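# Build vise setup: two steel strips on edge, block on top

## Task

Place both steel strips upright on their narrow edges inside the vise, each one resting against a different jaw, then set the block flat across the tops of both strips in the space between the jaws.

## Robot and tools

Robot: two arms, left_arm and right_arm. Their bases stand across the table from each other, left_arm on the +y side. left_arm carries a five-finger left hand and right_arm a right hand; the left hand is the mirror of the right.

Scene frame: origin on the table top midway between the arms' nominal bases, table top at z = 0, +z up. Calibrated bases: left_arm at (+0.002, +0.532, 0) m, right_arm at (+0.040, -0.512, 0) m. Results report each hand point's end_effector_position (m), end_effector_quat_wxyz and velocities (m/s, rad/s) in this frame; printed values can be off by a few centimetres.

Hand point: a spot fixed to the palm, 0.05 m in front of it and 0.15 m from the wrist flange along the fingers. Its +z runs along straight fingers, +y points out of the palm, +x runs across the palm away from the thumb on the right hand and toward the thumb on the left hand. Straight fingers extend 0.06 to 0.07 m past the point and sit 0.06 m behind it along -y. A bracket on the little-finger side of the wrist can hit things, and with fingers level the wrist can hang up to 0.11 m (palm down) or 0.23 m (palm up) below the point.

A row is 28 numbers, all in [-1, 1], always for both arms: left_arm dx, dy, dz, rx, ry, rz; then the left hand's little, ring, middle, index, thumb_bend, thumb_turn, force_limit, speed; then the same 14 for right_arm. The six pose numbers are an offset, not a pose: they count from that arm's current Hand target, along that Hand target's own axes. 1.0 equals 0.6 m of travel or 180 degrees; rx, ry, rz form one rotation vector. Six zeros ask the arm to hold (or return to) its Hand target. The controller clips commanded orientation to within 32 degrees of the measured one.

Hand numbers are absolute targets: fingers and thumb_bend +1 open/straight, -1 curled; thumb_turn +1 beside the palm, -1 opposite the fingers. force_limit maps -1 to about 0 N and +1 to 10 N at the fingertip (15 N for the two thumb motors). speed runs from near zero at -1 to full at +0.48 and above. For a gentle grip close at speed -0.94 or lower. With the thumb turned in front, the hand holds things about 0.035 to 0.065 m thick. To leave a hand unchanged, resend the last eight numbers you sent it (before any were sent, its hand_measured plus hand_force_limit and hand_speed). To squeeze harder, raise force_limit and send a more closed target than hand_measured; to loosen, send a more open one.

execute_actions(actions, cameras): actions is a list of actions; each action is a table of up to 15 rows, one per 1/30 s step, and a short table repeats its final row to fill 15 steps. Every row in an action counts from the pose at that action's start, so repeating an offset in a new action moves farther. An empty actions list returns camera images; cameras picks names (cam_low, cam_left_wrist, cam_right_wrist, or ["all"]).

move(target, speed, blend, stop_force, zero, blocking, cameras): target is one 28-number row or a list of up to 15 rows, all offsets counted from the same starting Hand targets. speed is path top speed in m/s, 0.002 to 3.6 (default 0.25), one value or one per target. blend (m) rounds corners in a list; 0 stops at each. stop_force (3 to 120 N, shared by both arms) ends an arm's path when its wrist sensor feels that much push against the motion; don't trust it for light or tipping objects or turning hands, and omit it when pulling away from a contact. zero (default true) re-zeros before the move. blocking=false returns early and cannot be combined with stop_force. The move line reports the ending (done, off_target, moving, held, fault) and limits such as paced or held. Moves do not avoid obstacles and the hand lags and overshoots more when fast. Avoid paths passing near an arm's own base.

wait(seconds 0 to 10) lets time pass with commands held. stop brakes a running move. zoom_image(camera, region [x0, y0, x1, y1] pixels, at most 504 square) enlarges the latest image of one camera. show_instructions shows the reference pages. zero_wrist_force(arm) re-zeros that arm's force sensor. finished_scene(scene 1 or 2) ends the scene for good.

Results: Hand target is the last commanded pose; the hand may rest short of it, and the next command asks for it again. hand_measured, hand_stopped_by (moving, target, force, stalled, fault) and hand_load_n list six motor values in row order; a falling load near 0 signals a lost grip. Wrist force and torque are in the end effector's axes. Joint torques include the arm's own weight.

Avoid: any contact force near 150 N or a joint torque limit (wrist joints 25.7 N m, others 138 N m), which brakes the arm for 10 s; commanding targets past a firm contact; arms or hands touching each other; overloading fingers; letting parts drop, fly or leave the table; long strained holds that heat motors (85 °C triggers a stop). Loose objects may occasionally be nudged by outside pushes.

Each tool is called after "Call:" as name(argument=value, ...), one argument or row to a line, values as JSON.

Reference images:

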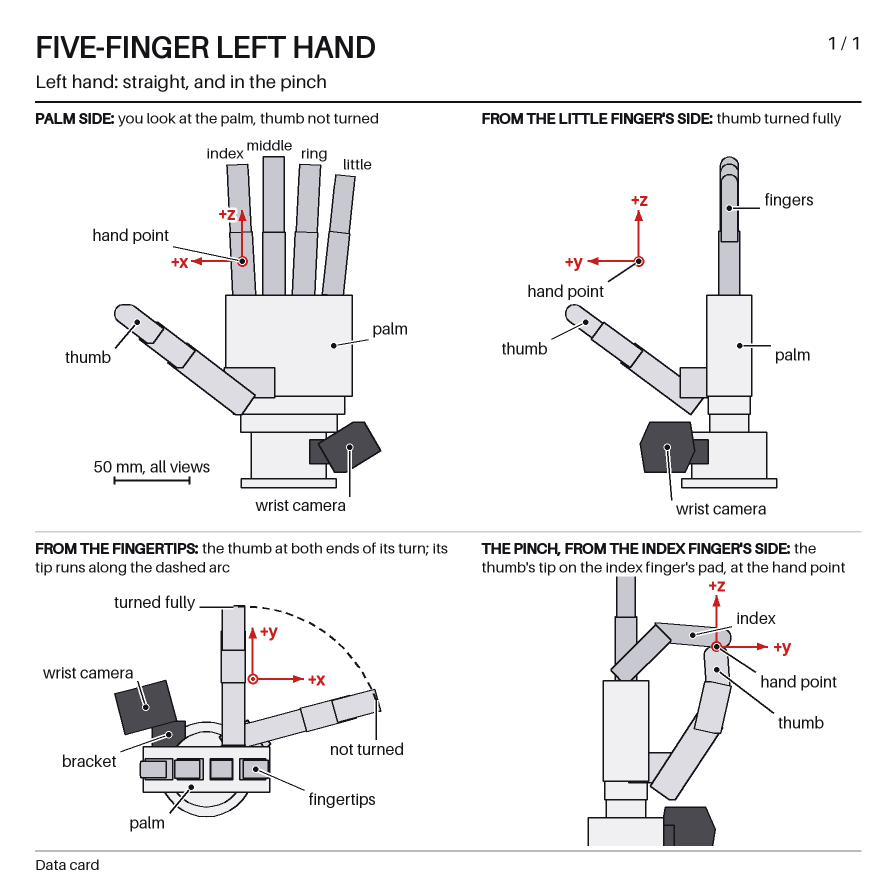

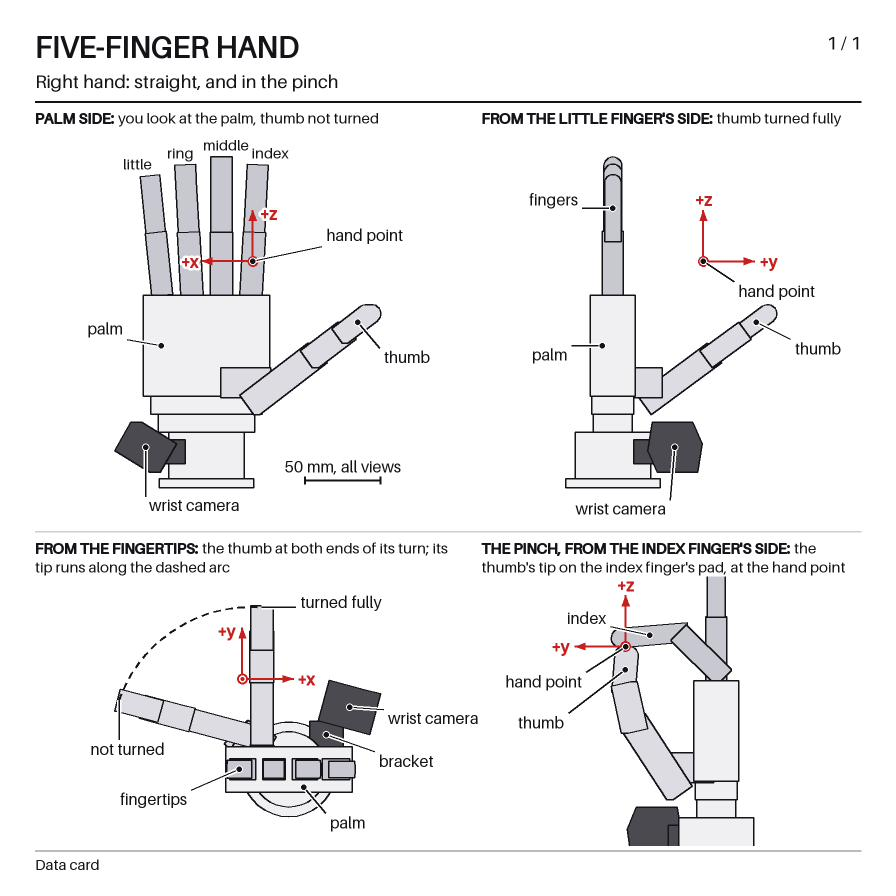

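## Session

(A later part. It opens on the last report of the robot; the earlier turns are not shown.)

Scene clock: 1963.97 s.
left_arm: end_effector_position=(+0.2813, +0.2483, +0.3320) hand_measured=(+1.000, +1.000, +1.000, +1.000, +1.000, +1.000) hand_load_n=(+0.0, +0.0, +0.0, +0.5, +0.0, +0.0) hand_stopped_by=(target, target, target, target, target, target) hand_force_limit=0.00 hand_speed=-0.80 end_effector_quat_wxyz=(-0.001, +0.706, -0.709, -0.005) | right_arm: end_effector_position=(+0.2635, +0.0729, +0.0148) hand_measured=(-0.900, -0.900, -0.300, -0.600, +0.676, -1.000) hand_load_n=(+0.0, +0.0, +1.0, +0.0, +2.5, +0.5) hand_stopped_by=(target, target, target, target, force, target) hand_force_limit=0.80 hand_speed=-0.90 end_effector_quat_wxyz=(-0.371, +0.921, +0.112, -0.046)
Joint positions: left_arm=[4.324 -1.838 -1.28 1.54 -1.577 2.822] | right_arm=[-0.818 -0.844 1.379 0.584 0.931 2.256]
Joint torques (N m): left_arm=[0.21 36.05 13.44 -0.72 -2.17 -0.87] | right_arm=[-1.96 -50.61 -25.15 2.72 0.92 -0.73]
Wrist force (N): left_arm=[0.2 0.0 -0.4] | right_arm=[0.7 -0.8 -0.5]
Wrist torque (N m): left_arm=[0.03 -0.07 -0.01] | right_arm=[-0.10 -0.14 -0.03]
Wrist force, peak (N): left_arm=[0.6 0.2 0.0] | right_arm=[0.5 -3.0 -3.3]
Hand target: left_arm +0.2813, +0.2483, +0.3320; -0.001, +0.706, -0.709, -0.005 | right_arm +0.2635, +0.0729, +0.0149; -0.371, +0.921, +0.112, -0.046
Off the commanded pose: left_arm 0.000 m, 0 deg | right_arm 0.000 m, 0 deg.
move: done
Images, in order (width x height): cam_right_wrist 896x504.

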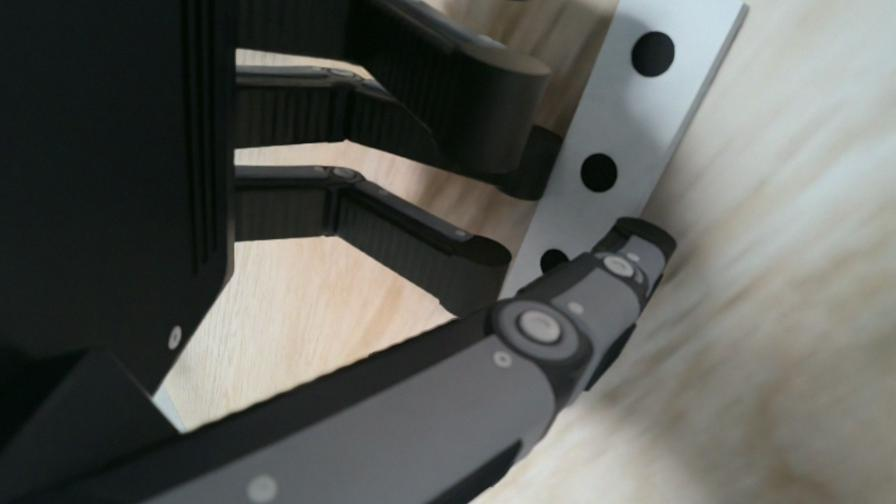

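Call:
move(
  target=[
    [0,0,0,0,0,0,1,1,1,1,1,1,0,-0.8,0,0,0,0,0,0,-0.9,-0.9,-0.3,-0.6,0.95,-1,0.9,0],
    [0,0,0,0,0,0,1,1,1,1,1,1,0,-0.8,0,-0.1157,-0.1202,0,0,0,-0.9,-0.9,-0.3,-0.6,0.95,-1,0.9,0],
  ],
  speed=0.2,
)

Call:
move(
  target=[0,0,0,0,0,0,1,1,1,1,1,1,0,-0.8,0,0,0,-0.2433,0,0,1,1,1,1,1,1,0.9,0],
  speed=0.4,
  cameras=["cam_right_wrist","cam_left_wrist"],
)

Scene clock: 2012.87 s.
left_arm: end_effector_position=(+0.2813, +0.2483, +0.3320) hand_measured=(+1.000, +1.000, +1.000, +1.000, +1.000, +1.000) hand_load_n=(+0.0, +0.0, +0.0, +0.0, +0.0, +0.0) hand_stopped_by=(target, target, target, target, target, target) hand_force_limit=0.00 hand_speed=-0.80 end_effector_quat_wxyz=(-0.001, +0.706, -0.709, -0.005) | right_arm: end_effector_position=(+0.2636, +0.0730, +0.1149) hand_measured=(-0.900, -0.900, -0.300, -0.600, +0.950, -1.000) hand_load_n=(+0.0, +0.0, +0.0, +0.0, +0.0, +0.0) hand_stopped_by=(target, target, target, target, target, target) hand_force_limit=0.90 hand_speed=0.00 end_effector_quat_wxyz=(-0.371, +0.921, +0.112, -0.046)
Joint positions: left_arm=[4.324 -1.838 -1.28 1.54 -1.577 2.822] | right_arm=[-0.818 -0.946 1.274 0.789 0.931 2.256]
Joint torques (N m): left_arm=[0.31 35.86 13.85 -0.57 -2.1 -0.95] | right_arm=[-7.44 -49.72 -27.11 2.72 -1.1 -1.75]
Wrist force (N): left_arm=[0.3 0.0 -0.1] | right_arm=[0.6 -0.4 0.2]
Wrist torque (N m): left_arm=[0.01 -0.07 0.00] | right_arm=[-0.07 -0.13 0.03]
Wrist force, peak (N): left_arm=[0.6 -0.2 -0.3] | right_arm=[0.6 -1.3 -0.5]
Hand target: left_arm +0.2813, +0.2483, +0.3320; -0.001, +0.706, -0.709, -0.005 | right_arm +0.2636, +0.0730, +0.1150; -0.371, +0.921, +0.112, -0.046
Off the commanded pose: left_arm 0.000 m, 0 deg | right_arm 0.000 m, 0 deg.
move: done

Scene clock: 2014.23 s.
left_arm: end_effector_position=(+0.2813, +0.2483, +0.3320) hand_measured=(+1.000, +1.000, +1.000, +1.000, +1.000, +1.000) hand_load_n=(+0.0, +0.0, +0.0, +0.0, +0.0, +0.0) hand_stopped_by=(target, target, target, target, target, target) hand_force_limit=0.00 hand_speed=-0.80 end_effector_quat_wxyz=(-0.001, +0.706, -0.709, -0.005) | right_arm: end_effector_position=(+0.2621, +0.0721, +0.1143) hand_measured=(+1.000, +1.000, +1.000, +1.000, +1.000, +1.000) hand_load_n=(+0.0, +0.0, +0.0, +0.0, +0.0, +0.0) hand_stopped_by=(target, target, target, target, target, target) hand_force_limit=0.90 hand_speed=0.00 end_effector_quat_wxyz=(-0.169, +0.978, +0.120, -0.016)
Joint positions: left_arm=[4.324 -1.838 -1.28 1.54 -1.577 2.822] | right_arm=[-0.666 -0.737 0.879 1.202 1.314 2.283]
Joint torques (N m): left_arm=[-0.3 36.38 13.45 -0.71 -1.97 -0.98] | right_arm=[-7.96 -56.11 -10.93 0.28 -2.42 -1.72]
Wrist force (N): left_arm=[0.1 -0.1 -0.1] | right_arm=[0.5 0.0 0.3]
Wrist torque (N m): left_arm=[-0.01 -0.05 -0.01] | right_arm=[-0.05 -0.08 0.04]
Wrist force, peak (N): left_arm=[0.5 -0.2 -0.2] | right_arm=[-2.6 -2.6 4.0]
Hand target: left_arm +0.2813, +0.2483, +0.3320; -0.001, +0.706, -0.709, -0.005 | right_arm +0.2621, +0.0721, +0.1143; -0.169, +0.978, +0.120, -0.016 (not the last commanded pose)
Off the commanded pose: left_arm 0.000 m, 0 deg | right_arm 0.002 m, 20 deg.
move: held (right_arm; a check stopped the path); limits=held
pose unreachable (right arm): on one or more control steps of this call, first in action 0 (counted from 0), this arm could not follow its commanded pose, so it was not sent that pose on those steps. It may still have moved: this result reports where it is.
cause: moving toward the commanded pose would bring a part of the arm too close to another arm (a part of this arm just beyond joint 4 (wrist 1) and a part of the left arm just beyond its joint 6 (wrist 3), at the place that arm is still heading or pushing toward).
Images, in order (width x height): cam_left_wrist 896x504, cam_right_wrist 896x504.

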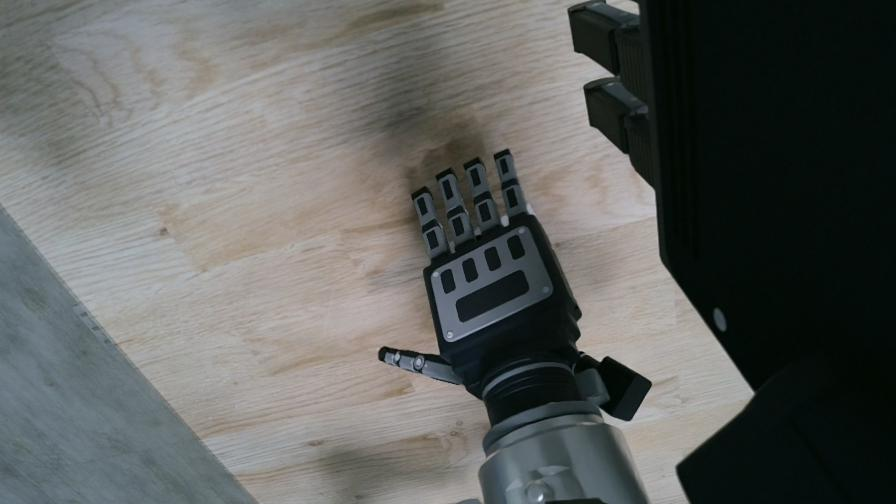

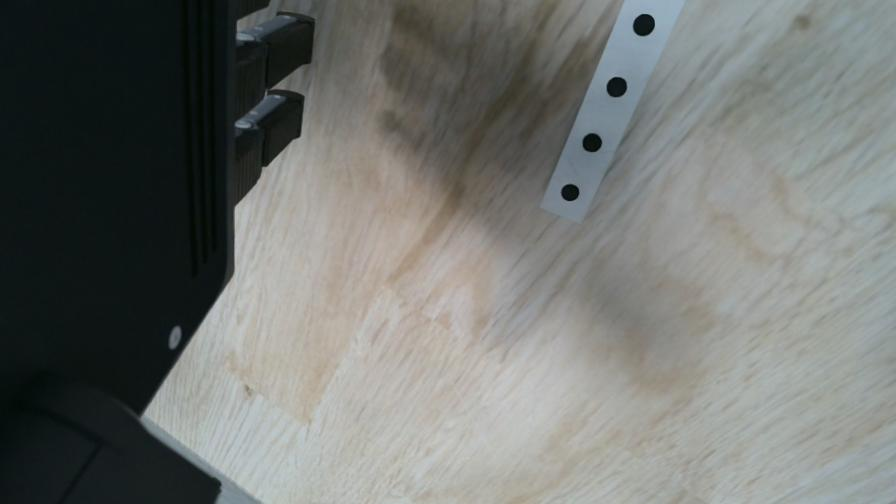

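Call:
move(
  target=[0,0,0,0,0,0,1,1,1,1,1,1,0,-0.8,-0.2018,0.2657,-0.4853,-0.109,0,0,1,1,1,1,1,1,0.9,0],
  speed=0.3,
  cameras=["cam_right_wrist","cam_left_wrist"],
)

Scene clock: 2023.20 s.
left_arm: end_effector_position=(+0.2813, +0.2483, +0.3320) hand_measured=(+1.000, +1.000, +1.000, +1.000, +1.000, +1.000) hand_load_n=(+0.0, +0.0, +0.0, +0.0, +0.0, +0.0) hand_stopped_by=(target, target, target, target, target, target) hand_force_limit=0.00 hand_speed=-0.80 end_effector_quat_wxyz=(-0.001, +0.706, -0.709, -0.005) | right_arm: end_effector_position=(+0.2022, -0.1980, +0.3341) hand_measured=(+1.000, +1.000, +1.000, +1.000, +1.000, +1.000) hand_load_n=(+0.0, +0.0, -0.5, +0.0, +0.0, +0.0) hand_stopped_by=(target, target, target, target, target, target) hand_force_limit=0.90 hand_speed=0.00 end_effector_quat_wxyz=(+0.000, +0.993, +0.121, +0.004)
Joint positions: left_arm=[4.324 -1.838 -1.28 1.54 -1.577 2.822] | right_arm=[-0.781 -1.323 1.296 1.591 1.576 2.14]
Joint torques (N m): left_arm=[-0.21 35.91 14.02 -0.68 -2.13 -1.11] | right_arm=[-8.88 -34.33 -10.41 3.2 1.93 -1.92]
Wrist force (N): left_arm=[0.1 0.1 0.1] | right_arm=[0.1 -0.4 0.2]
Wrist torque (N m): left_arm=[0.01 -0.04 -0.01] | right_arm=[-0.10 -0.04 0.00]
Wrist force, peak (N): left_arm=[0.5 -0.2 -0.3] | right_arm=[0.9 -0.7 1.2]
Hand target: left_arm +0.2813, +0.2483, +0.3320; -0.001, +0.706, -0.709, -0.005 | right_arm +0.2022, -0.1981, +0.3341; +0.000, +0.993, +0.121, +0.004
Off the commanded pose: left_arm 0.000 m, 0 deg | right_arm 0.000 m, 0 deg.
move: done
Images, in order (width x height): cam_left_wrist 896x504, cam_right_wrist 896x504.

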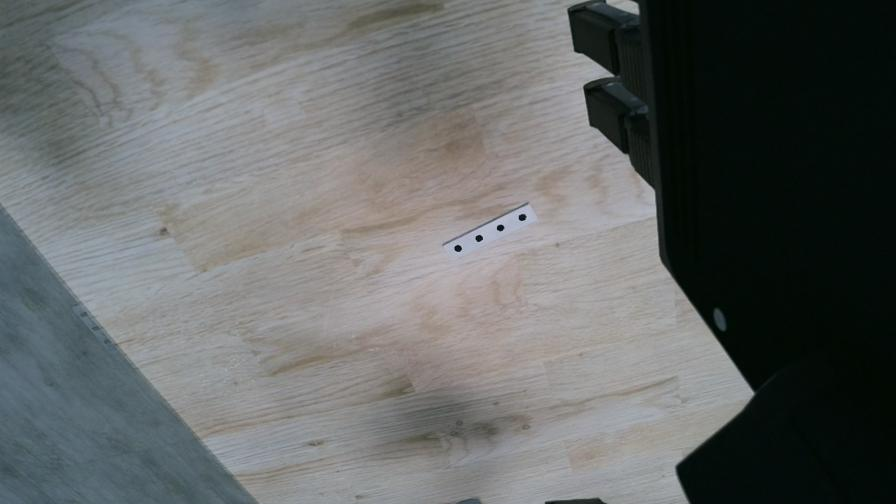

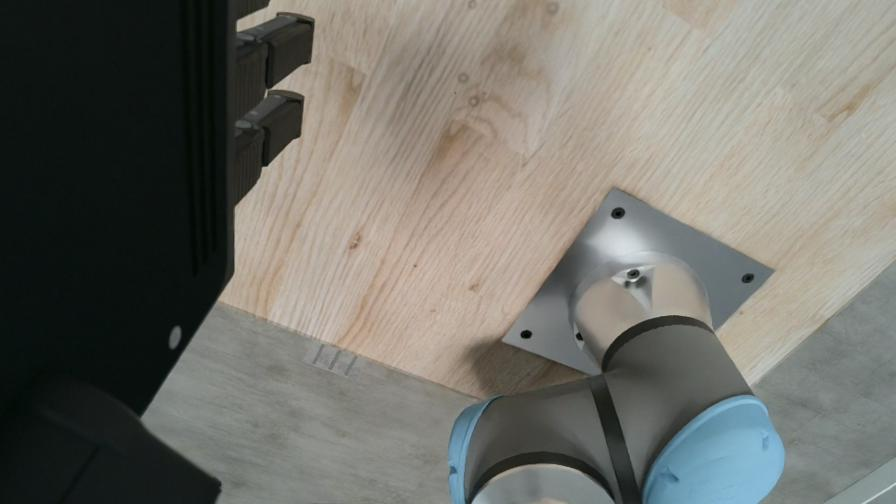

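Call:
move(
  target=[0,0,0,0,0,0,1,1,1,1,1,1,0,-0.8,0.34,0.0153,0,0,0,0.222,1,1,1,1,1,1,0.9,0],
  speed=0.3,
)

Call:
move(
  target=[0.3962,-0.0562,0.3663,0,0,-0.0633,-0.9,-0.9,1,1,1,1,0.6,0.2,0,0,0,0,0,0,1,1,1,1,1,1,0.9,0],
  speed=0.3,
)

Call:
move(
  target=[0,0,0,0,-0.0833,0,-0.9,-0.9,1,1,1,1,0.6,0.2,0,0,0,0,0,0,1,1,1,1,1,1,0.9,0],
  speed=0.3,
  cameras=["cam_right_wrist","cam_left_wrist"],
)

Scene clock: 2063.53 s.
left_arm: end_effector_position=(+0.2813, +0.2483, +0.3320) hand_measured=(+1.000, +1.000, +1.000, +1.000, +1.000, +1.000) hand_load_n=(+0.0, +0.0, +0.0, +0.0, +0.0, +0.0) hand_stopped_by=(target, target, target, target, target, target) hand_force_limit=0.00 hand_speed=-0.80 end_effector_quat_wxyz=(-0.001, +0.706, -0.709, -0.005) | right_arm: end_effector_position=(+0.4024, -0.1579, +0.3359) hand_measured=(+1.000, +1.000, +1.000, +1.000, +1.000, +1.000) hand_load_n=(+0.0, -0.5, +0.0, +0.0, +0.0, +0.0) hand_stopped_by=(target, target, target, target, target, target) hand_force_limit=0.90 hand_speed=0.00 end_effector_quat_wxyz=(+0.002, -0.974, +0.225, -0.004)
Joint positions: left_arm=[4.324 -1.838 -1.28 1.54 -1.577 2.822] | right_arm=[-1.068 -0.858 0.591 1.829 1.574 2.55]
Joint torques (N m): left_arm=[0.25 35.82 13.19 -0.74 -2.08 -1.1] | right_arm=[-8.21 -31.97 -27.99 3.68 1.96 1.65]
Wrist force (N): left_arm=[0.5 -0.2 -0.1] | right_arm=[0.0 -0.2 0.1]
Wrist torque (N m): left_arm=[-0.03 -0.11 0.02] | right_arm=[-0.06 -0.02 -0.06]
Wrist force, peak (N): left_arm=[0.5 -0.2 -0.2] | right_arm=[1.0 -0.6 0.4]
Hand target: left_arm +0.2813, +0.2483, +0.3320; -0.001, +0.706, -0.709, -0.005 | right_arm +0.4025, -0.1579, +0.3359; -0.002, +0.974, -0.225, +0.004
Off the commanded pose: left_arm 0.000 m, 0 deg | right_arm 0.000 m, 0 deg.
move: done

Scene clock: 2065.33 s.
left_arm: end_effector_position=(+0.3129, +0.0123, +0.1101) hand_measured=(-0.900, -0.900, +1.000, +1.000, +1.000, +1.000) hand_load_n=(+0.0, +0.0, +0.0, +0.0, +0.0, +0.0) hand_stopped_by=(target, target, target, target, target, target) hand_force_limit=0.60 hand_speed=0.20 end_effector_quat_wxyz=(-0.002, +0.772, -0.635, -0.005) | right_arm: end_effector_position=(+0.4025, -0.1579, +0.3359) hand_measured=(+1.000, +1.000, +1.000, +1.000, +1.000, +1.000) hand_load_n=(+0.0, +0.0, +0.0, +0.0, +0.0, +0.0) hand_stopped_by=(target, target, target, target, target, target) hand_force_limit=0.90 hand_speed=0.00 end_effector_quat_wxyz=(+0.002, -0.974, +0.225, -0.004)
Joint positions: left_arm=[3.951 -2.38 -1.009 1.809 -1.574 2.25] | right_arm=[-1.068 -0.858 0.591 1.829 1.574 2.55]
Joint torques (N m): left_arm=[-6.03 37.7 27.85 -4.37 -2.24 -2.02] | right_arm=[-8.23 -33.17 -27.61 3.66 1.92 1.73]
Wrist force (N): left_arm=[0.5 -0.3 0.3] | right_arm=[0.2 -0.3 0.0]
Wrist torque (N m): left_arm=[-0.04 -0.08 0.22] | right_arm=[-0.06 -0.05 -0.05]
Wrist force, peak (N): left_arm=[1.2 0.1 1.2] | right_arm=[0.4 -0.4 0.2]
Hand target: left_arm +0.3129, +0.0123, +0.1101; -0.002, +0.772, -0.635, -0.005 | right_arm +0.4025, -0.1579, +0.3359; -0.002, +0.974, -0.225, +0.004
Off the commanded pose: left_arm 0.000 m, 0 deg | right_arm 0.000 m, 0 deg.
move: done

Scene clock: 2066.10 s.
left_arm: end_effector_position=(+0.3128, +0.0123, +0.1097) hand_measured=(-0.900, -0.900, +1.000, +1.000, +1.000, +1.000) hand_load_n=(+0.0, +0.0, +0.0, +0.0, +0.0, +0.0) hand_stopped_by=(target, target, target, target, target, target) hand_force_limit=0.60 hand_speed=0.20 end_effector_quat_wxyz=(-0.015, +0.772, -0.635, -0.020) | right_arm: end_effector_position=(+0.4025, -0.1579, +0.3359) hand_measured=(+1.000, +1.000, +1.000, +1.000, +1.000, +1.000) hand_load_n=(+0.0, +0.5, +0.0, +0.0, +0.0, +0.0) hand_stopped_by=(target, target, target, target, target, target) hand_force_limit=0.90 hand_speed=0.00 end_effector_quat_wxyz=(+0.002, -0.974, +0.225, -0.004)
Joint positions: left_arm=[3.94 -2.407 -0.968 1.764 -1.6 2.239] | right_arm=[-1.068 -0.858 0.591 1.829 1.574 2.55]
Joint torques (N m): left_arm=[7.13 56.46 11.29 -0.42 2.4 2.42] | right_arm=[-7.4 -32.53 -27.14 3.64 1.91 1.65]
Wrist force (N): left_arm=[0.2 -0.1 0.1] | right_arm=[0.1 -0.3 0.0]
Wrist torque (N m): left_arm=[-0.01 -0.07 0.00] | right_arm=[-0.07 -0.04 -0.06]
Wrist force, peak (N): left_arm=[-0.3 -1.0 -3.1] | right_arm=[0.2 -0.3 0.3]
Hand target: left_arm +0.3128, +0.0123, +0.1097; -0.015, +0.772, -0.635, -0.020 (not the last commanded pose) | right_arm +0.4025, -0.1579, +0.3359; -0.002, +0.974, -0.225, +0.004
Off the commanded pose: left_arm 0.000 m, 13 deg | right_arm 0.000 m, 0 deg.
move: held (left_arm; a check stopped the path); limits=held
pose unreachable (left arm): on one or more control steps of this call, first in action 0 (counted from 0), this arm could not follow its commanded pose, so it was not sent that pose on those steps. It may still have moved: this result reports where it is.
cause: moving toward the commanded pose would bring a part of the arm too close to another arm (a part of this arm just beyond joint 4 (wrist 1) and a part of the right arm just beyond its joint 6 (wrist 3), at the place that arm is still heading or pushing toward).
Images, in order (width x height): cam_left_wrist 896x504, cam_right_wrist 896x504.

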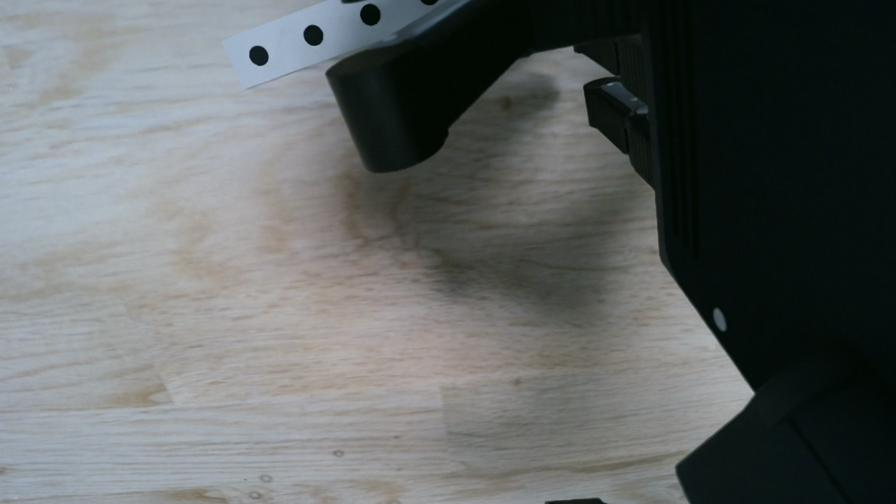

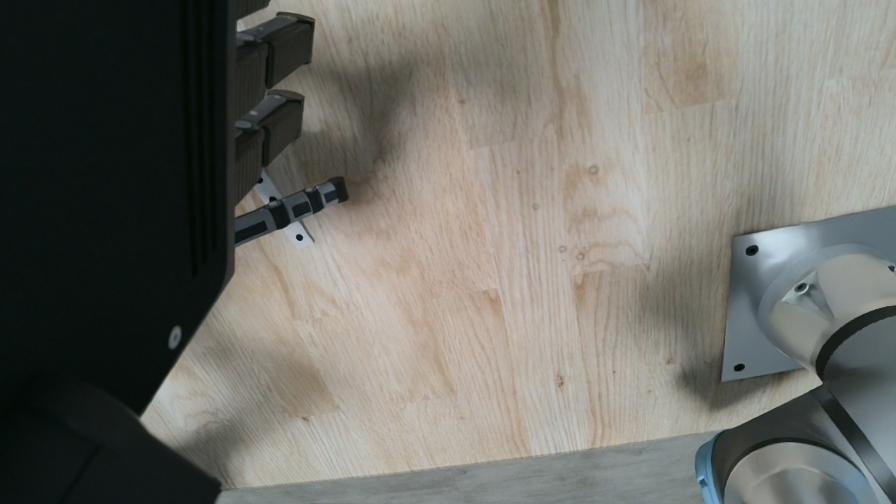

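Call:
move(
  target=[0,0,0,0,0,0,-0.9,-0.9,1,1,1,1,0.6,0.2,0.0584,0.1196,0,0,0,0.2,1,1,1,1,1,1,0.9,0],
  speed=0.3,
)

Call:
move(
  target=[0,0,0,0,-0.0725,0,-0.9,-0.9,1,1,1,1,0.6,0.2,0,0,0,0,0,0,1,1,1,1,1,1,0.9,0],
  speed=0.3,
  cameras=["cam_right_wrist","cam_left_wrist"],
)

Scene clock: 2076.63 s.
left_arm: end_effector_position=(+0.3128, +0.0123, +0.1097) hand_measured=(-0.900, -0.900, +1.000, +1.000, +1.000, +1.000) hand_load_n=(+0.0, +0.0, +0.0, +0.0, +0.0, +0.0) hand_stopped_by=(target, target, target, target, target, target) hand_force_limit=0.60 hand_speed=0.20 end_effector_quat_wxyz=(-0.015, +0.772, -0.635, -0.020) | right_arm: end_effector_position=(+0.4024, -0.2378, +0.3358) hand_measured=(+1.000, +1.000, +1.000, +1.000, +1.000, +1.000) hand_load_n=(+0.0, +0.0, +0.0, +0.0, +0.0, +0.0) hand_stopped_by=(target, target, target, target, target, target) hand_force_limit=0.90 hand_speed=0.00 end_effector_quat_wxyz=(+0.003, -0.857, +0.515, -0.003)
Joint positions: left_arm=[3.94 -2.407 -0.968 1.764 -1.599 2.239] | right_arm=[-1.288 -1.076 0.945 1.692 1.572 2.959]
Joint torques (N m): left_arm=[7.06 56.48 10.49 -0.51 2.31 2.52] | right_arm=[-7.31 -44.64 -8.94 1.04 -1.97 1.37]
Wrist force (N): left_arm=[0.3 0.1 -0.2] | right_arm=[0.0 -0.1 0.0]
Wrist torque (N m): left_arm=[0.03 -0.09 0.01] | right_arm=[-0.03 -0.02 -0.06]
Wrist force, peak (N): left_arm=[0.8 0.1 0.2] | right_arm=[-0.1 -0.9 0.4]
Hand target: left_arm +0.3128, +0.0123, +0.1097; -0.015, +0.772, -0.635, -0.020 | right_arm +0.4024, -0.2378, +0.3358; -0.003, +0.857, -0.515, +0.003
Off the commanded pose: left_arm 0.000 m, 0 deg | right_arm 0.000 m, 0 deg.
move: done

Scene clock: 2077.70 s.
left_arm: end_effector_position=(+0.3128, +0.0123, +0.1097) hand_measured=(-0.900, -0.900, +1.000, +1.000, +1.000, +1.000) hand_load_n=(+0.0, +0.0, +0.0, +0.0, +0.0, +0.0) hand_stopped_by=(target, target, target, target, target, target) hand_force_limit=0.60 hand_speed=0.20 end_effector_quat_wxyz=(-0.087, +0.765, -0.629, -0.107) | right_arm: end_effector_position=(+0.4024, -0.2378, +0.3358) hand_measured=(+1.000, +1.000, +1.000, +1.000, +1.000, +1.000) hand_load_n=(+0.0, +0.0, +0.0, +0.0, -0.5, +0.0) hand_stopped_by=(target, target, target, target, target, target) hand_force_limit=0.90 hand_speed=0.00 end_effector_quat_wxyz=(+0.003, -0.857, +0.515, -0.003)
Joint positions: left_arm=[3.885 -2.577 -0.702 1.479 -1.727 2.167] | right_arm=[-1.288 -1.076 0.945 1.692 1.572 2.959]
Joint torques (N m): left_arm=[-5.15 44.1 28.71 -4.66 -2.54 -2.23] | right_arm=[-7.78 -44.41 -9.55 0.87 -2.12 1.79]
Wrist force (N): left_arm=[-0.5 0.2 0.0] | right_arm=[0.0 -0.1 0.2]
Wrist torque (N m): left_arm=[0.08 -0.04 0.18] | right_arm=[-0.04 -0.01 -0.07]
Wrist force, peak (N): left_arm=[0.2 0.3 0.4] | right_arm=[0.2 -0.5 0.1]
Hand target: left_arm +0.3128, +0.0123, +0.1097; -0.087, +0.765, -0.629, -0.107 | right_arm +0.4024, -0.2378, +0.3358; -0.003, +0.857, -0.515, +0.003
Off the commanded pose: left_arm 0.000 m, 0 deg | right_arm 0.000 m, 0 deg.
move: done
Images, in order (width x height): cam_left_wrist 896x504, cam_right_wrist 896x504.

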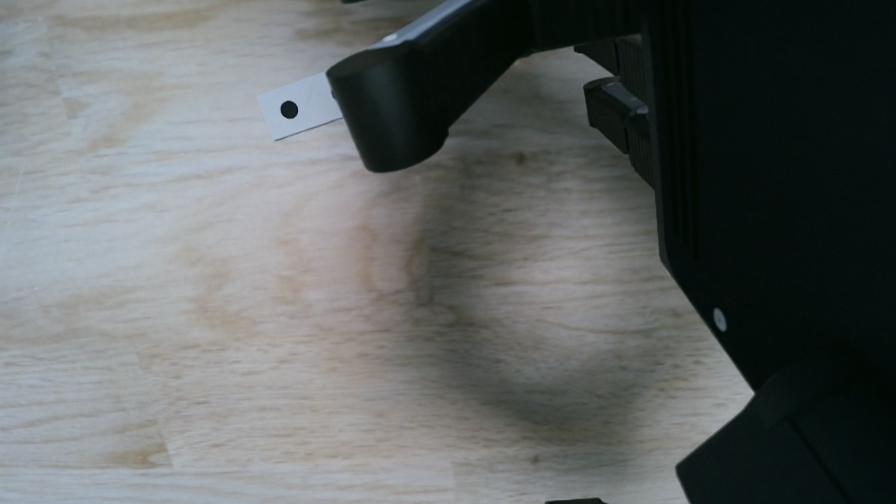

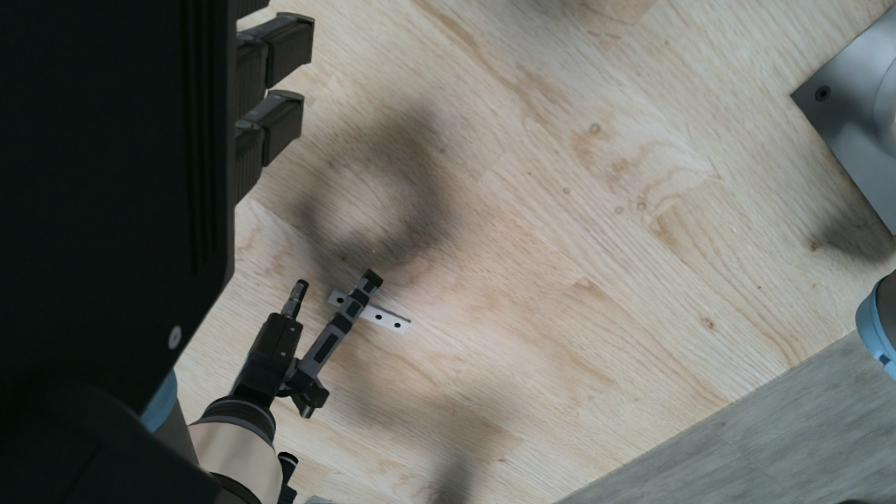

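Call:
zoom_image(
  camera="cam_right_wrist",
  region=[230, 240, 450, 440],
)

Scaled by 2.291.

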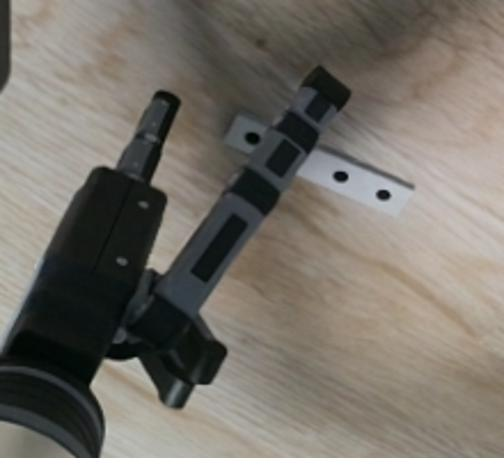

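Call:
move(
  target=[-0.0375,0.036,0.0628,-0.0027,0,-0.0096,-0.9,-0.9,1,1,1,1,0.6,0.2,0,0,0,0,0,0,1,1,1,1,1,1,0.9,0],
  speed=0.1,
  cameras=["cam_right_wrist","cam_left_wrist"],
)

Call:
zoom_image(
  camera="cam_right_wrist",
  region=[230, 240, 450, 440],
)

Scene clock: 2112.13 s.
left_arm: end_effector_position=(+0.2854, +0.0395, +0.0796) hand_measured=(-0.900, -0.900, +1.000, +1.000, +1.000, +1.000) hand_load_n=(+0.0, +0.0, +0.0, +0.0, +0.0, +0.0) hand_stopped_by=(target, target, target, target, target, target) hand_force_limit=0.60 hand_speed=0.20 end_effector_quat_wxyz=(-0.085, +0.775, -0.617, -0.109) | right_arm: end_effector_position=(+0.4024, -0.2378, +0.3358) hand_measured=(+1.000, +1.000, +1.000, +1.000, +1.000, +1.000) hand_load_n=(+0.0, +0.0, +0.0, +0.0, +0.0, +0.0) hand_stopped_by=(target, target, target, target, target, target) hand_force_limit=0.90 hand_speed=0.00 end_effector_quat_wxyz=(+0.003, -0.857, +0.515, -0.003)
Joint positions: left_arm=[3.889 -2.475 -0.977 1.648 -1.721 2.14] | right_arm=[-1.288 -1.076 0.945 1.692 1.572 2.959]
Joint torques (N m): left_arm=[7.03 57.67 11.22 -0.65 2.17 -2.21] | right_arm=[-8.11 -44.63 -9.58 0.91 -2.03 1.69]
Wrist force (N): left_arm=[-0.1 -0.2 0.2] | right_arm=[-0.1 -0.2 0.0]
Wrist torque (N m): left_arm=[-0.03 -0.10 0.22] | right_arm=[-0.04 0.00 -0.07]
Wrist force, peak (N): left_arm=[-0.6 0.5 0.8] | right_arm=[0.2 -0.6 -0.1]
Hand target: left_arm +0.2854, +0.0395, +0.0796; -0.085, +0.775, -0.617, -0.109 | right_arm +0.4024, -0.2378, +0.3358; -0.003, +0.857, -0.515, +0.003
Off the commanded pose: left_arm 0.000 m, 0 deg | right_arm 0.000 m, 0 deg.
move: done
Images, in order (width x height): cam_left_wrist 896x504, cam_right_wrist 896x504.

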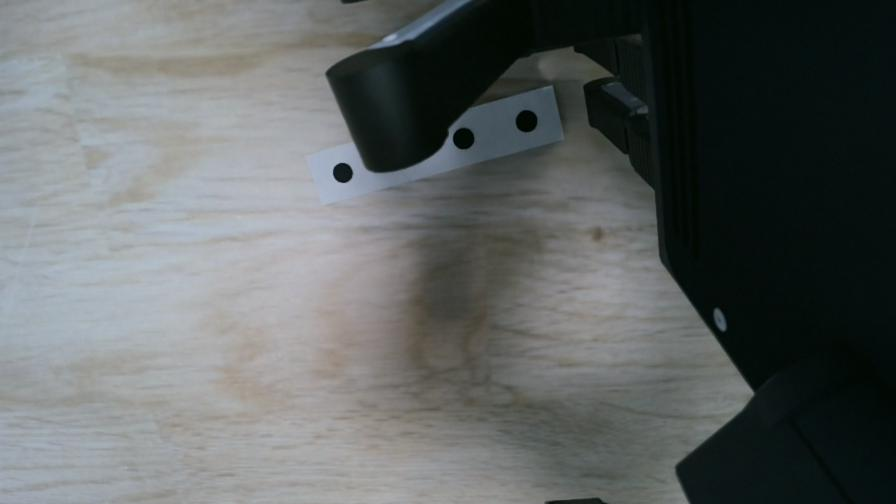

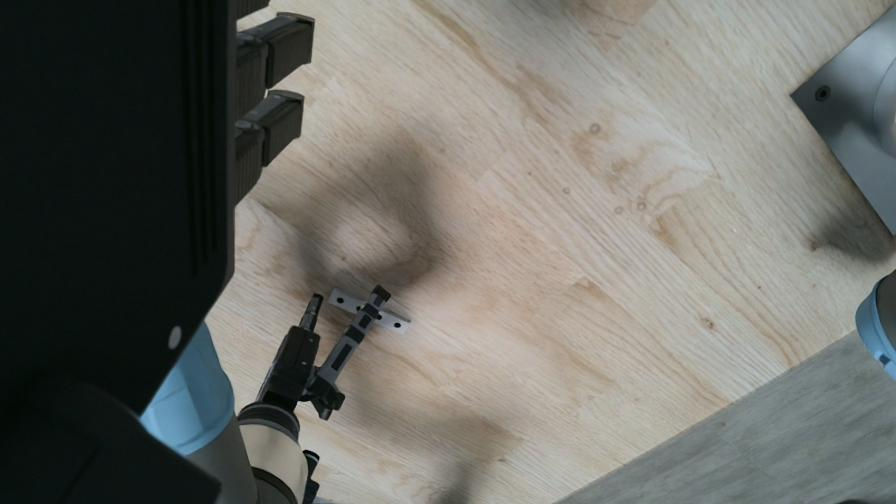

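Scaled by 2.291.

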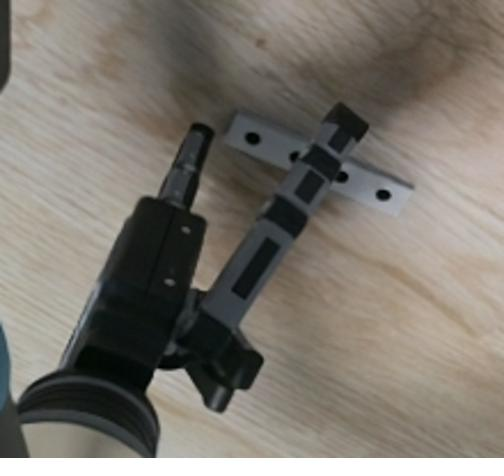

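Call:
move(
  target=[0.0148,-0.0002,0.034,0,0,0,-0.9,-0.9,1,1,1,1,0.6,0.2,0,0,0,0,0,0,1,1,1,1,1,1,0.9,0],
  speed=0.012,
  stop_force=3,
  cameras=["cam_right_wrist","cam_left_wrist"],
)

Call:
zoom_image(
  camera="cam_right_wrist",
  region=[270, 240, 450, 390],
)

Scene clock: 2122.43 s.
left_arm: end_effector_position=(+0.2859, +0.0374, +0.0641) hand_measured=(-0.900, -0.900, +1.000, +1.000, +1.000, +1.000) hand_load_n=(+0.0, +0.0, +0.0, +0.0, +0.0, +0.0) hand_stopped_by=(target, target, target, target, target, target) hand_force_limit=0.60 hand_speed=0.20 end_effector_quat_wxyz=(-0.085, +0.775, -0.617, -0.109) | right_arm: end_effector_position=(+0.4024, -0.2378, +0.3358) hand_measured=(+1.000, +1.000, +1.000, +1.000, +1.000, +1.000) hand_load_n=(+0.0, +0.0, +0.0, +0.0, +0.0, +0.0) hand_stopped_by=(target, target, target, target, target, target) hand_force_limit=0.90 hand_speed=0.00 end_effector_quat_wxyz=(+0.003, -0.857, +0.515, -0.003)
Joint positions: left_arm=[3.887 -2.494 -0.982 1.672 -1.721 2.138] | right_arm=[-1.288 -1.076 0.945 1.692 1.572 2.959]
Joint torques (N m): left_arm=[5.42 57.2 26.34 -4.21 1.71 1.94] | right_arm=[-8.66 -44.5 -9.97 0.95 -1.99 1.67]
Wrist force (N): left_arm=[-1.5 -0.4 -3.2] | right_arm=[0.1 -0.3 0.1]
Wrist torque (N m): left_arm=[0.18 -0.13 0.15] | right_arm=[-0.07 -0.04 -0.06]
Wrist force, peak (N): left_arm=[-3.3 -0.2 -7.3] | right_arm=[0.2 -0.5 0.3]
Hand target: left_arm +0.2859, +0.0375, +0.0641; -0.085, +0.775, -0.617, -0.109 (not the last commanded pose) | right_arm +0.4024, -0.2378, +0.3358; -0.003, +0.857, -0.515, +0.003
Off the commanded pose: left_arm 0.007 m, 0 deg | right_arm 0.000 m, 0 deg.
move: contact (left_arm)
Images, in order (width x height): cam_left_wrist 896x504, cam_right_wrist 896x504.

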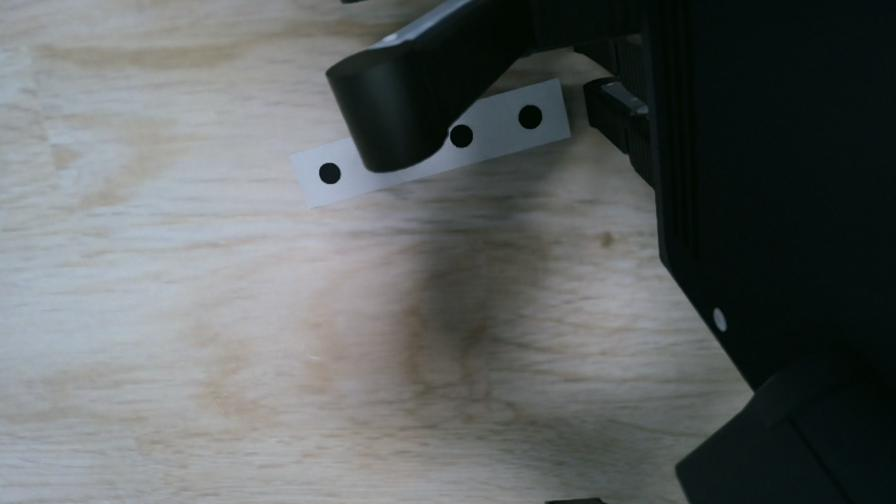

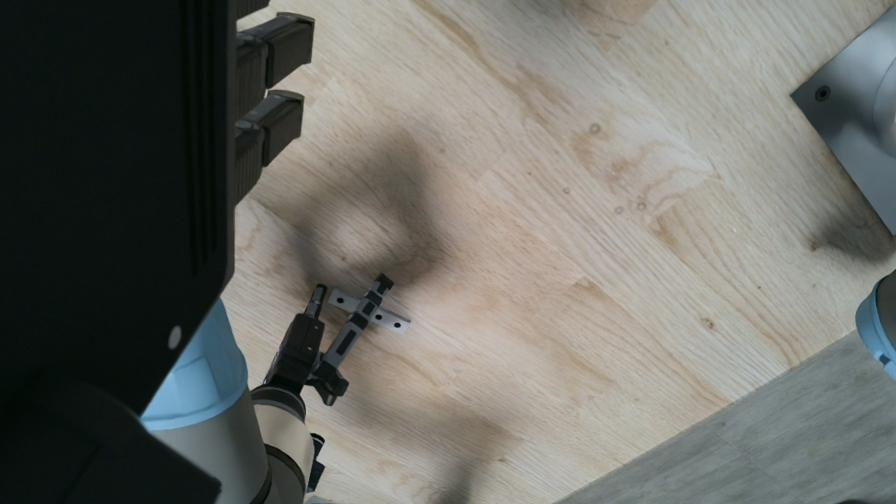

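Scaled by 2.800.

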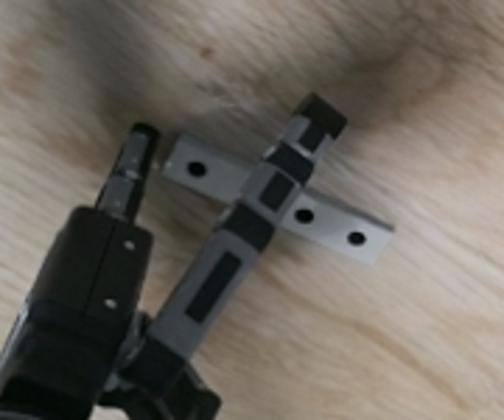

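Call:
move(
  target=[
    [-0.0007,0,-0.0026,0,0,0,-0.9,-0.9,1,1,1,1,0.6,0.2,0,0,0,0,0,0,1,1,1,1,1,1,0.9,0],
    [-0.0007,0.1,-0.0026,0,0,0,-0.9,-0.9,1,1,1,1,0.6,0.2,0,0,0,0,0,0,1,1,1,1,1,1,0.9,0],
  ],
  speed=0.05,
  cameras=["cam_right_wrist","cam_left_wrist"],
)

Call:
zoom_image(
  camera="cam_right_wrist",
  region=[270, 240, 450, 390],
)

Scene clock: 2131.97 s.
left_arm: end_effector_position=(+0.2275, +0.0240, +0.0658) hand_measured=(-0.900, -0.900, +1.000, +1.000, +1.000, +1.000) hand_load_n=(+0.0, +0.0, +0.0, +0.0, +0.0, +0.0) hand_stopped_by=(target, target, target, target, target, target) hand_force_limit=0.60 hand_speed=0.20 end_effector_quat_wxyz=(-0.085, +0.775, -0.617, -0.109) | right_arm: end_effector_position=(+0.4024, -0.2378, +0.3358) hand_measured=(+1.000, +1.000, +1.000, +1.000, +1.000, +1.000) hand_load_n=(+0.0, +0.0, +0.0, +0.0, -0.5, +0.0) hand_stopped_by=(target, target, target, target, target, target) hand_force_limit=0.90 hand_speed=0.00 end_effector_quat_wxyz=(+0.003, -0.857, +0.515, -0.003)
Joint positions: left_arm=[3.802 -2.443 -1.079 1.705 -1.7 2.055] | right_arm=[-1.288 -1.076 0.945 1.692 1.572 2.959]
Joint torques (N m): left_arm=[-5.39 57.38 10.1 -0.85 2.37 -2.34] | right_arm=[-8.04 -44.48 -10.38 0.93 -2.04 1.51]
Wrist force (N): left_arm=[-0.2 -0.1 0.0] | right_arm=[0.0 -0.3 -0.1]
Wrist torque (N m): left_arm=[0.02 -0.08 0.23] | right_arm=[-0.06 -0.02 -0.08]
Wrist force, peak (N): left_arm=[-1.3 -0.5 -3.4] | right_arm=[0.4 -0.5 0.2]
Hand target: left_arm +0.2274, +0.0240, +0.0658; -0.085, +0.775, -0.617, -0.109 | right_arm +0.4024, -0.2378, +0.3358; -0.003, +0.857, -0.515, +0.003
Off the commanded pose: left_arm 0.000 m, 0 deg | right_arm 0.000 m, 0 deg.
move: done
Images, in order (width x height): cam_left_wrist 896x504, cam_right_wrist 896x504.

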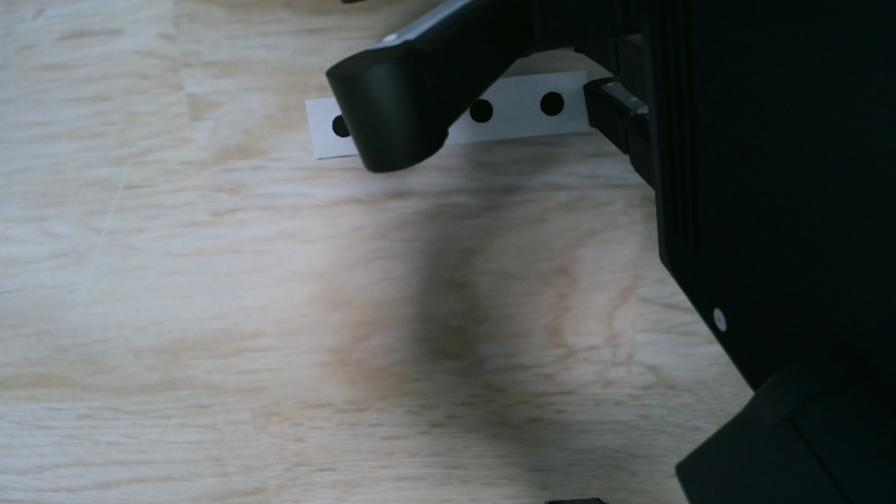

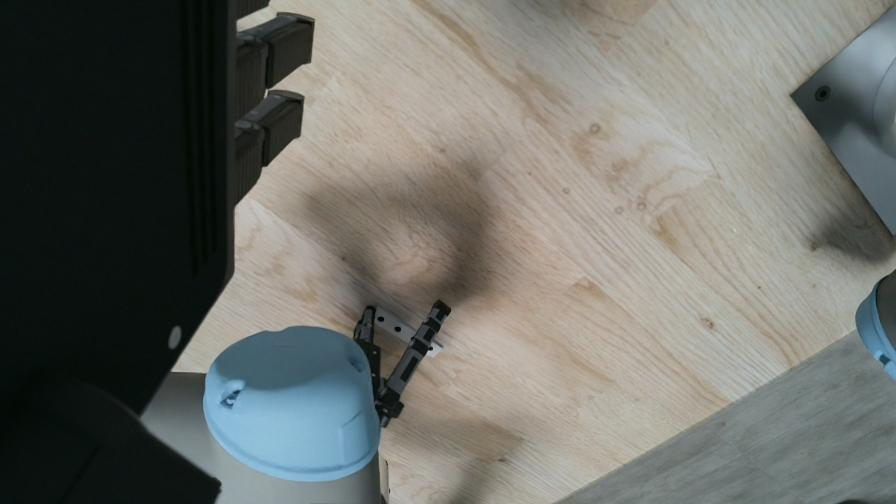

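Scaled by 2.800.

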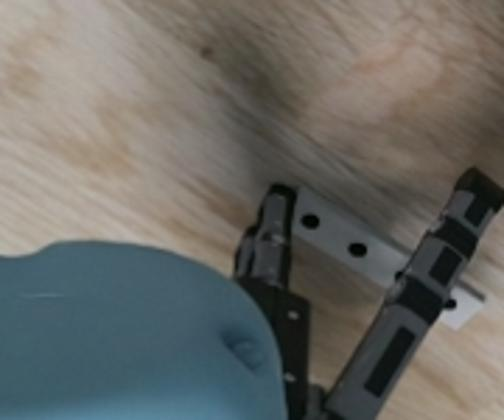

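Call:
move(
  target=[0,0.1667,0,0,0,0,-0.9,-0.9,1,1,1,1,0.6,0.2,0,0,0,0,0,0,1,1,1,1,1,1,0.9,0],
  speed=0.06,
  cameras=["cam_right_wrist","cam_left_wrist"],
)

Scene clock: 2140.77 s.
left_arm: end_effector_position=(+0.1300, +0.0016, +0.0660) hand_measured=(-0.900, -0.900, +1.000, +1.000, +1.000, +1.000) hand_load_n=(+0.0, +0.0, +0.0, +0.0, +0.0, +0.0) hand_stopped_by=(target, target, target, target, target, target) hand_force_limit=0.60 hand_speed=0.20 end_effector_quat_wxyz=(-0.085, +0.775, -0.617, -0.109) | right_arm: end_effector_position=(+0.4024, -0.2378, +0.3358) hand_measured=(+1.000, +1.000, +1.000, +1.000, +1.000, +1.000) hand_load_n=(+0.0, +0.0, +0.0, +0.0, +0.0, +0.0) hand_stopped_by=(target, target, target, target, target, target) hand_force_limit=0.90 hand_speed=0.00 end_effector_quat_wxyz=(+0.003, -0.857, +0.515, -0.003)
Joint positions: left_arm=[3.646 -2.395 -1.173 1.734 -1.661 1.902] | right_arm=[-1.288 -1.076 0.945 1.692 1.572 2.959]
Joint torques (N m): left_arm=[-5.75 55.38 9.7 -0.62 2.59 -1.83] | right_arm=[-8.24 -44.14 -10.06 1.03 -2.15 1.52]
Wrist force (N): left_arm=[0.1 0.1 0.0] | right_arm=[0.3 -0.3 0.1]
Wrist torque (N m): left_arm=[0.05 -0.11 0.23] | right_arm=[-0.07 -0.06 -0.06]
Wrist force, peak (N): left_arm=[-0.3 -0.2 0.6] | right_arm=[0.4 -0.5 0.3]
Hand target: left_arm +0.1299, +0.0016, +0.0660; -0.085, +0.775, -0.617, -0.109 | right_arm +0.4024, -0.2378, +0.3358; -0.003, +0.857, -0.515, +0.003
Off the commanded pose: left_arm 0.000 m, 0 deg | right_arm 0.000 m, 0 deg.
move: done
Images, in order (width x height): cam_left_wrist 896x504, cam_right_wrist 896x504.

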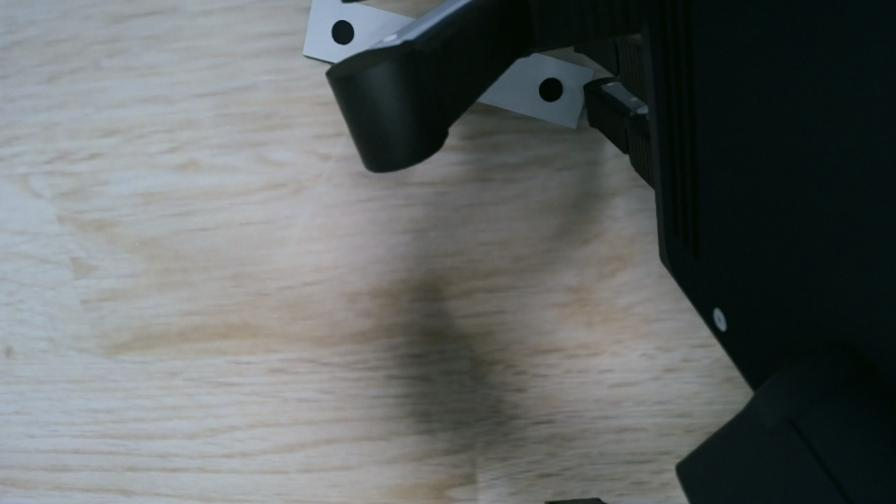

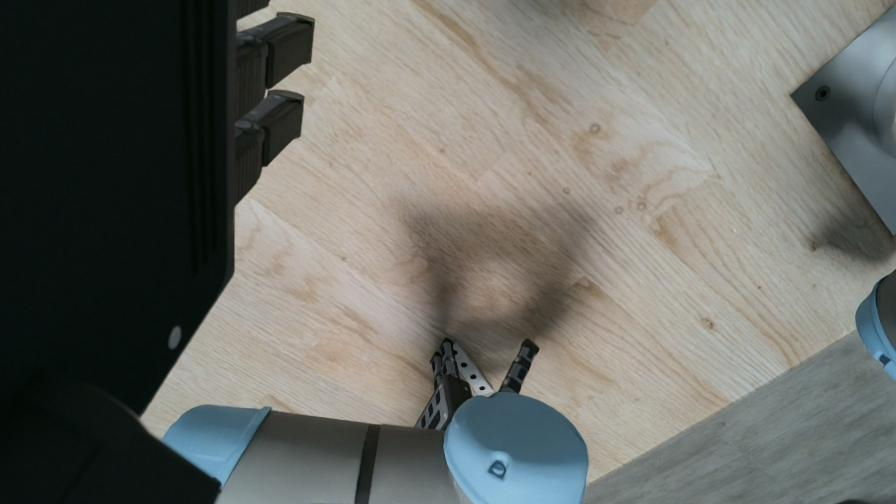

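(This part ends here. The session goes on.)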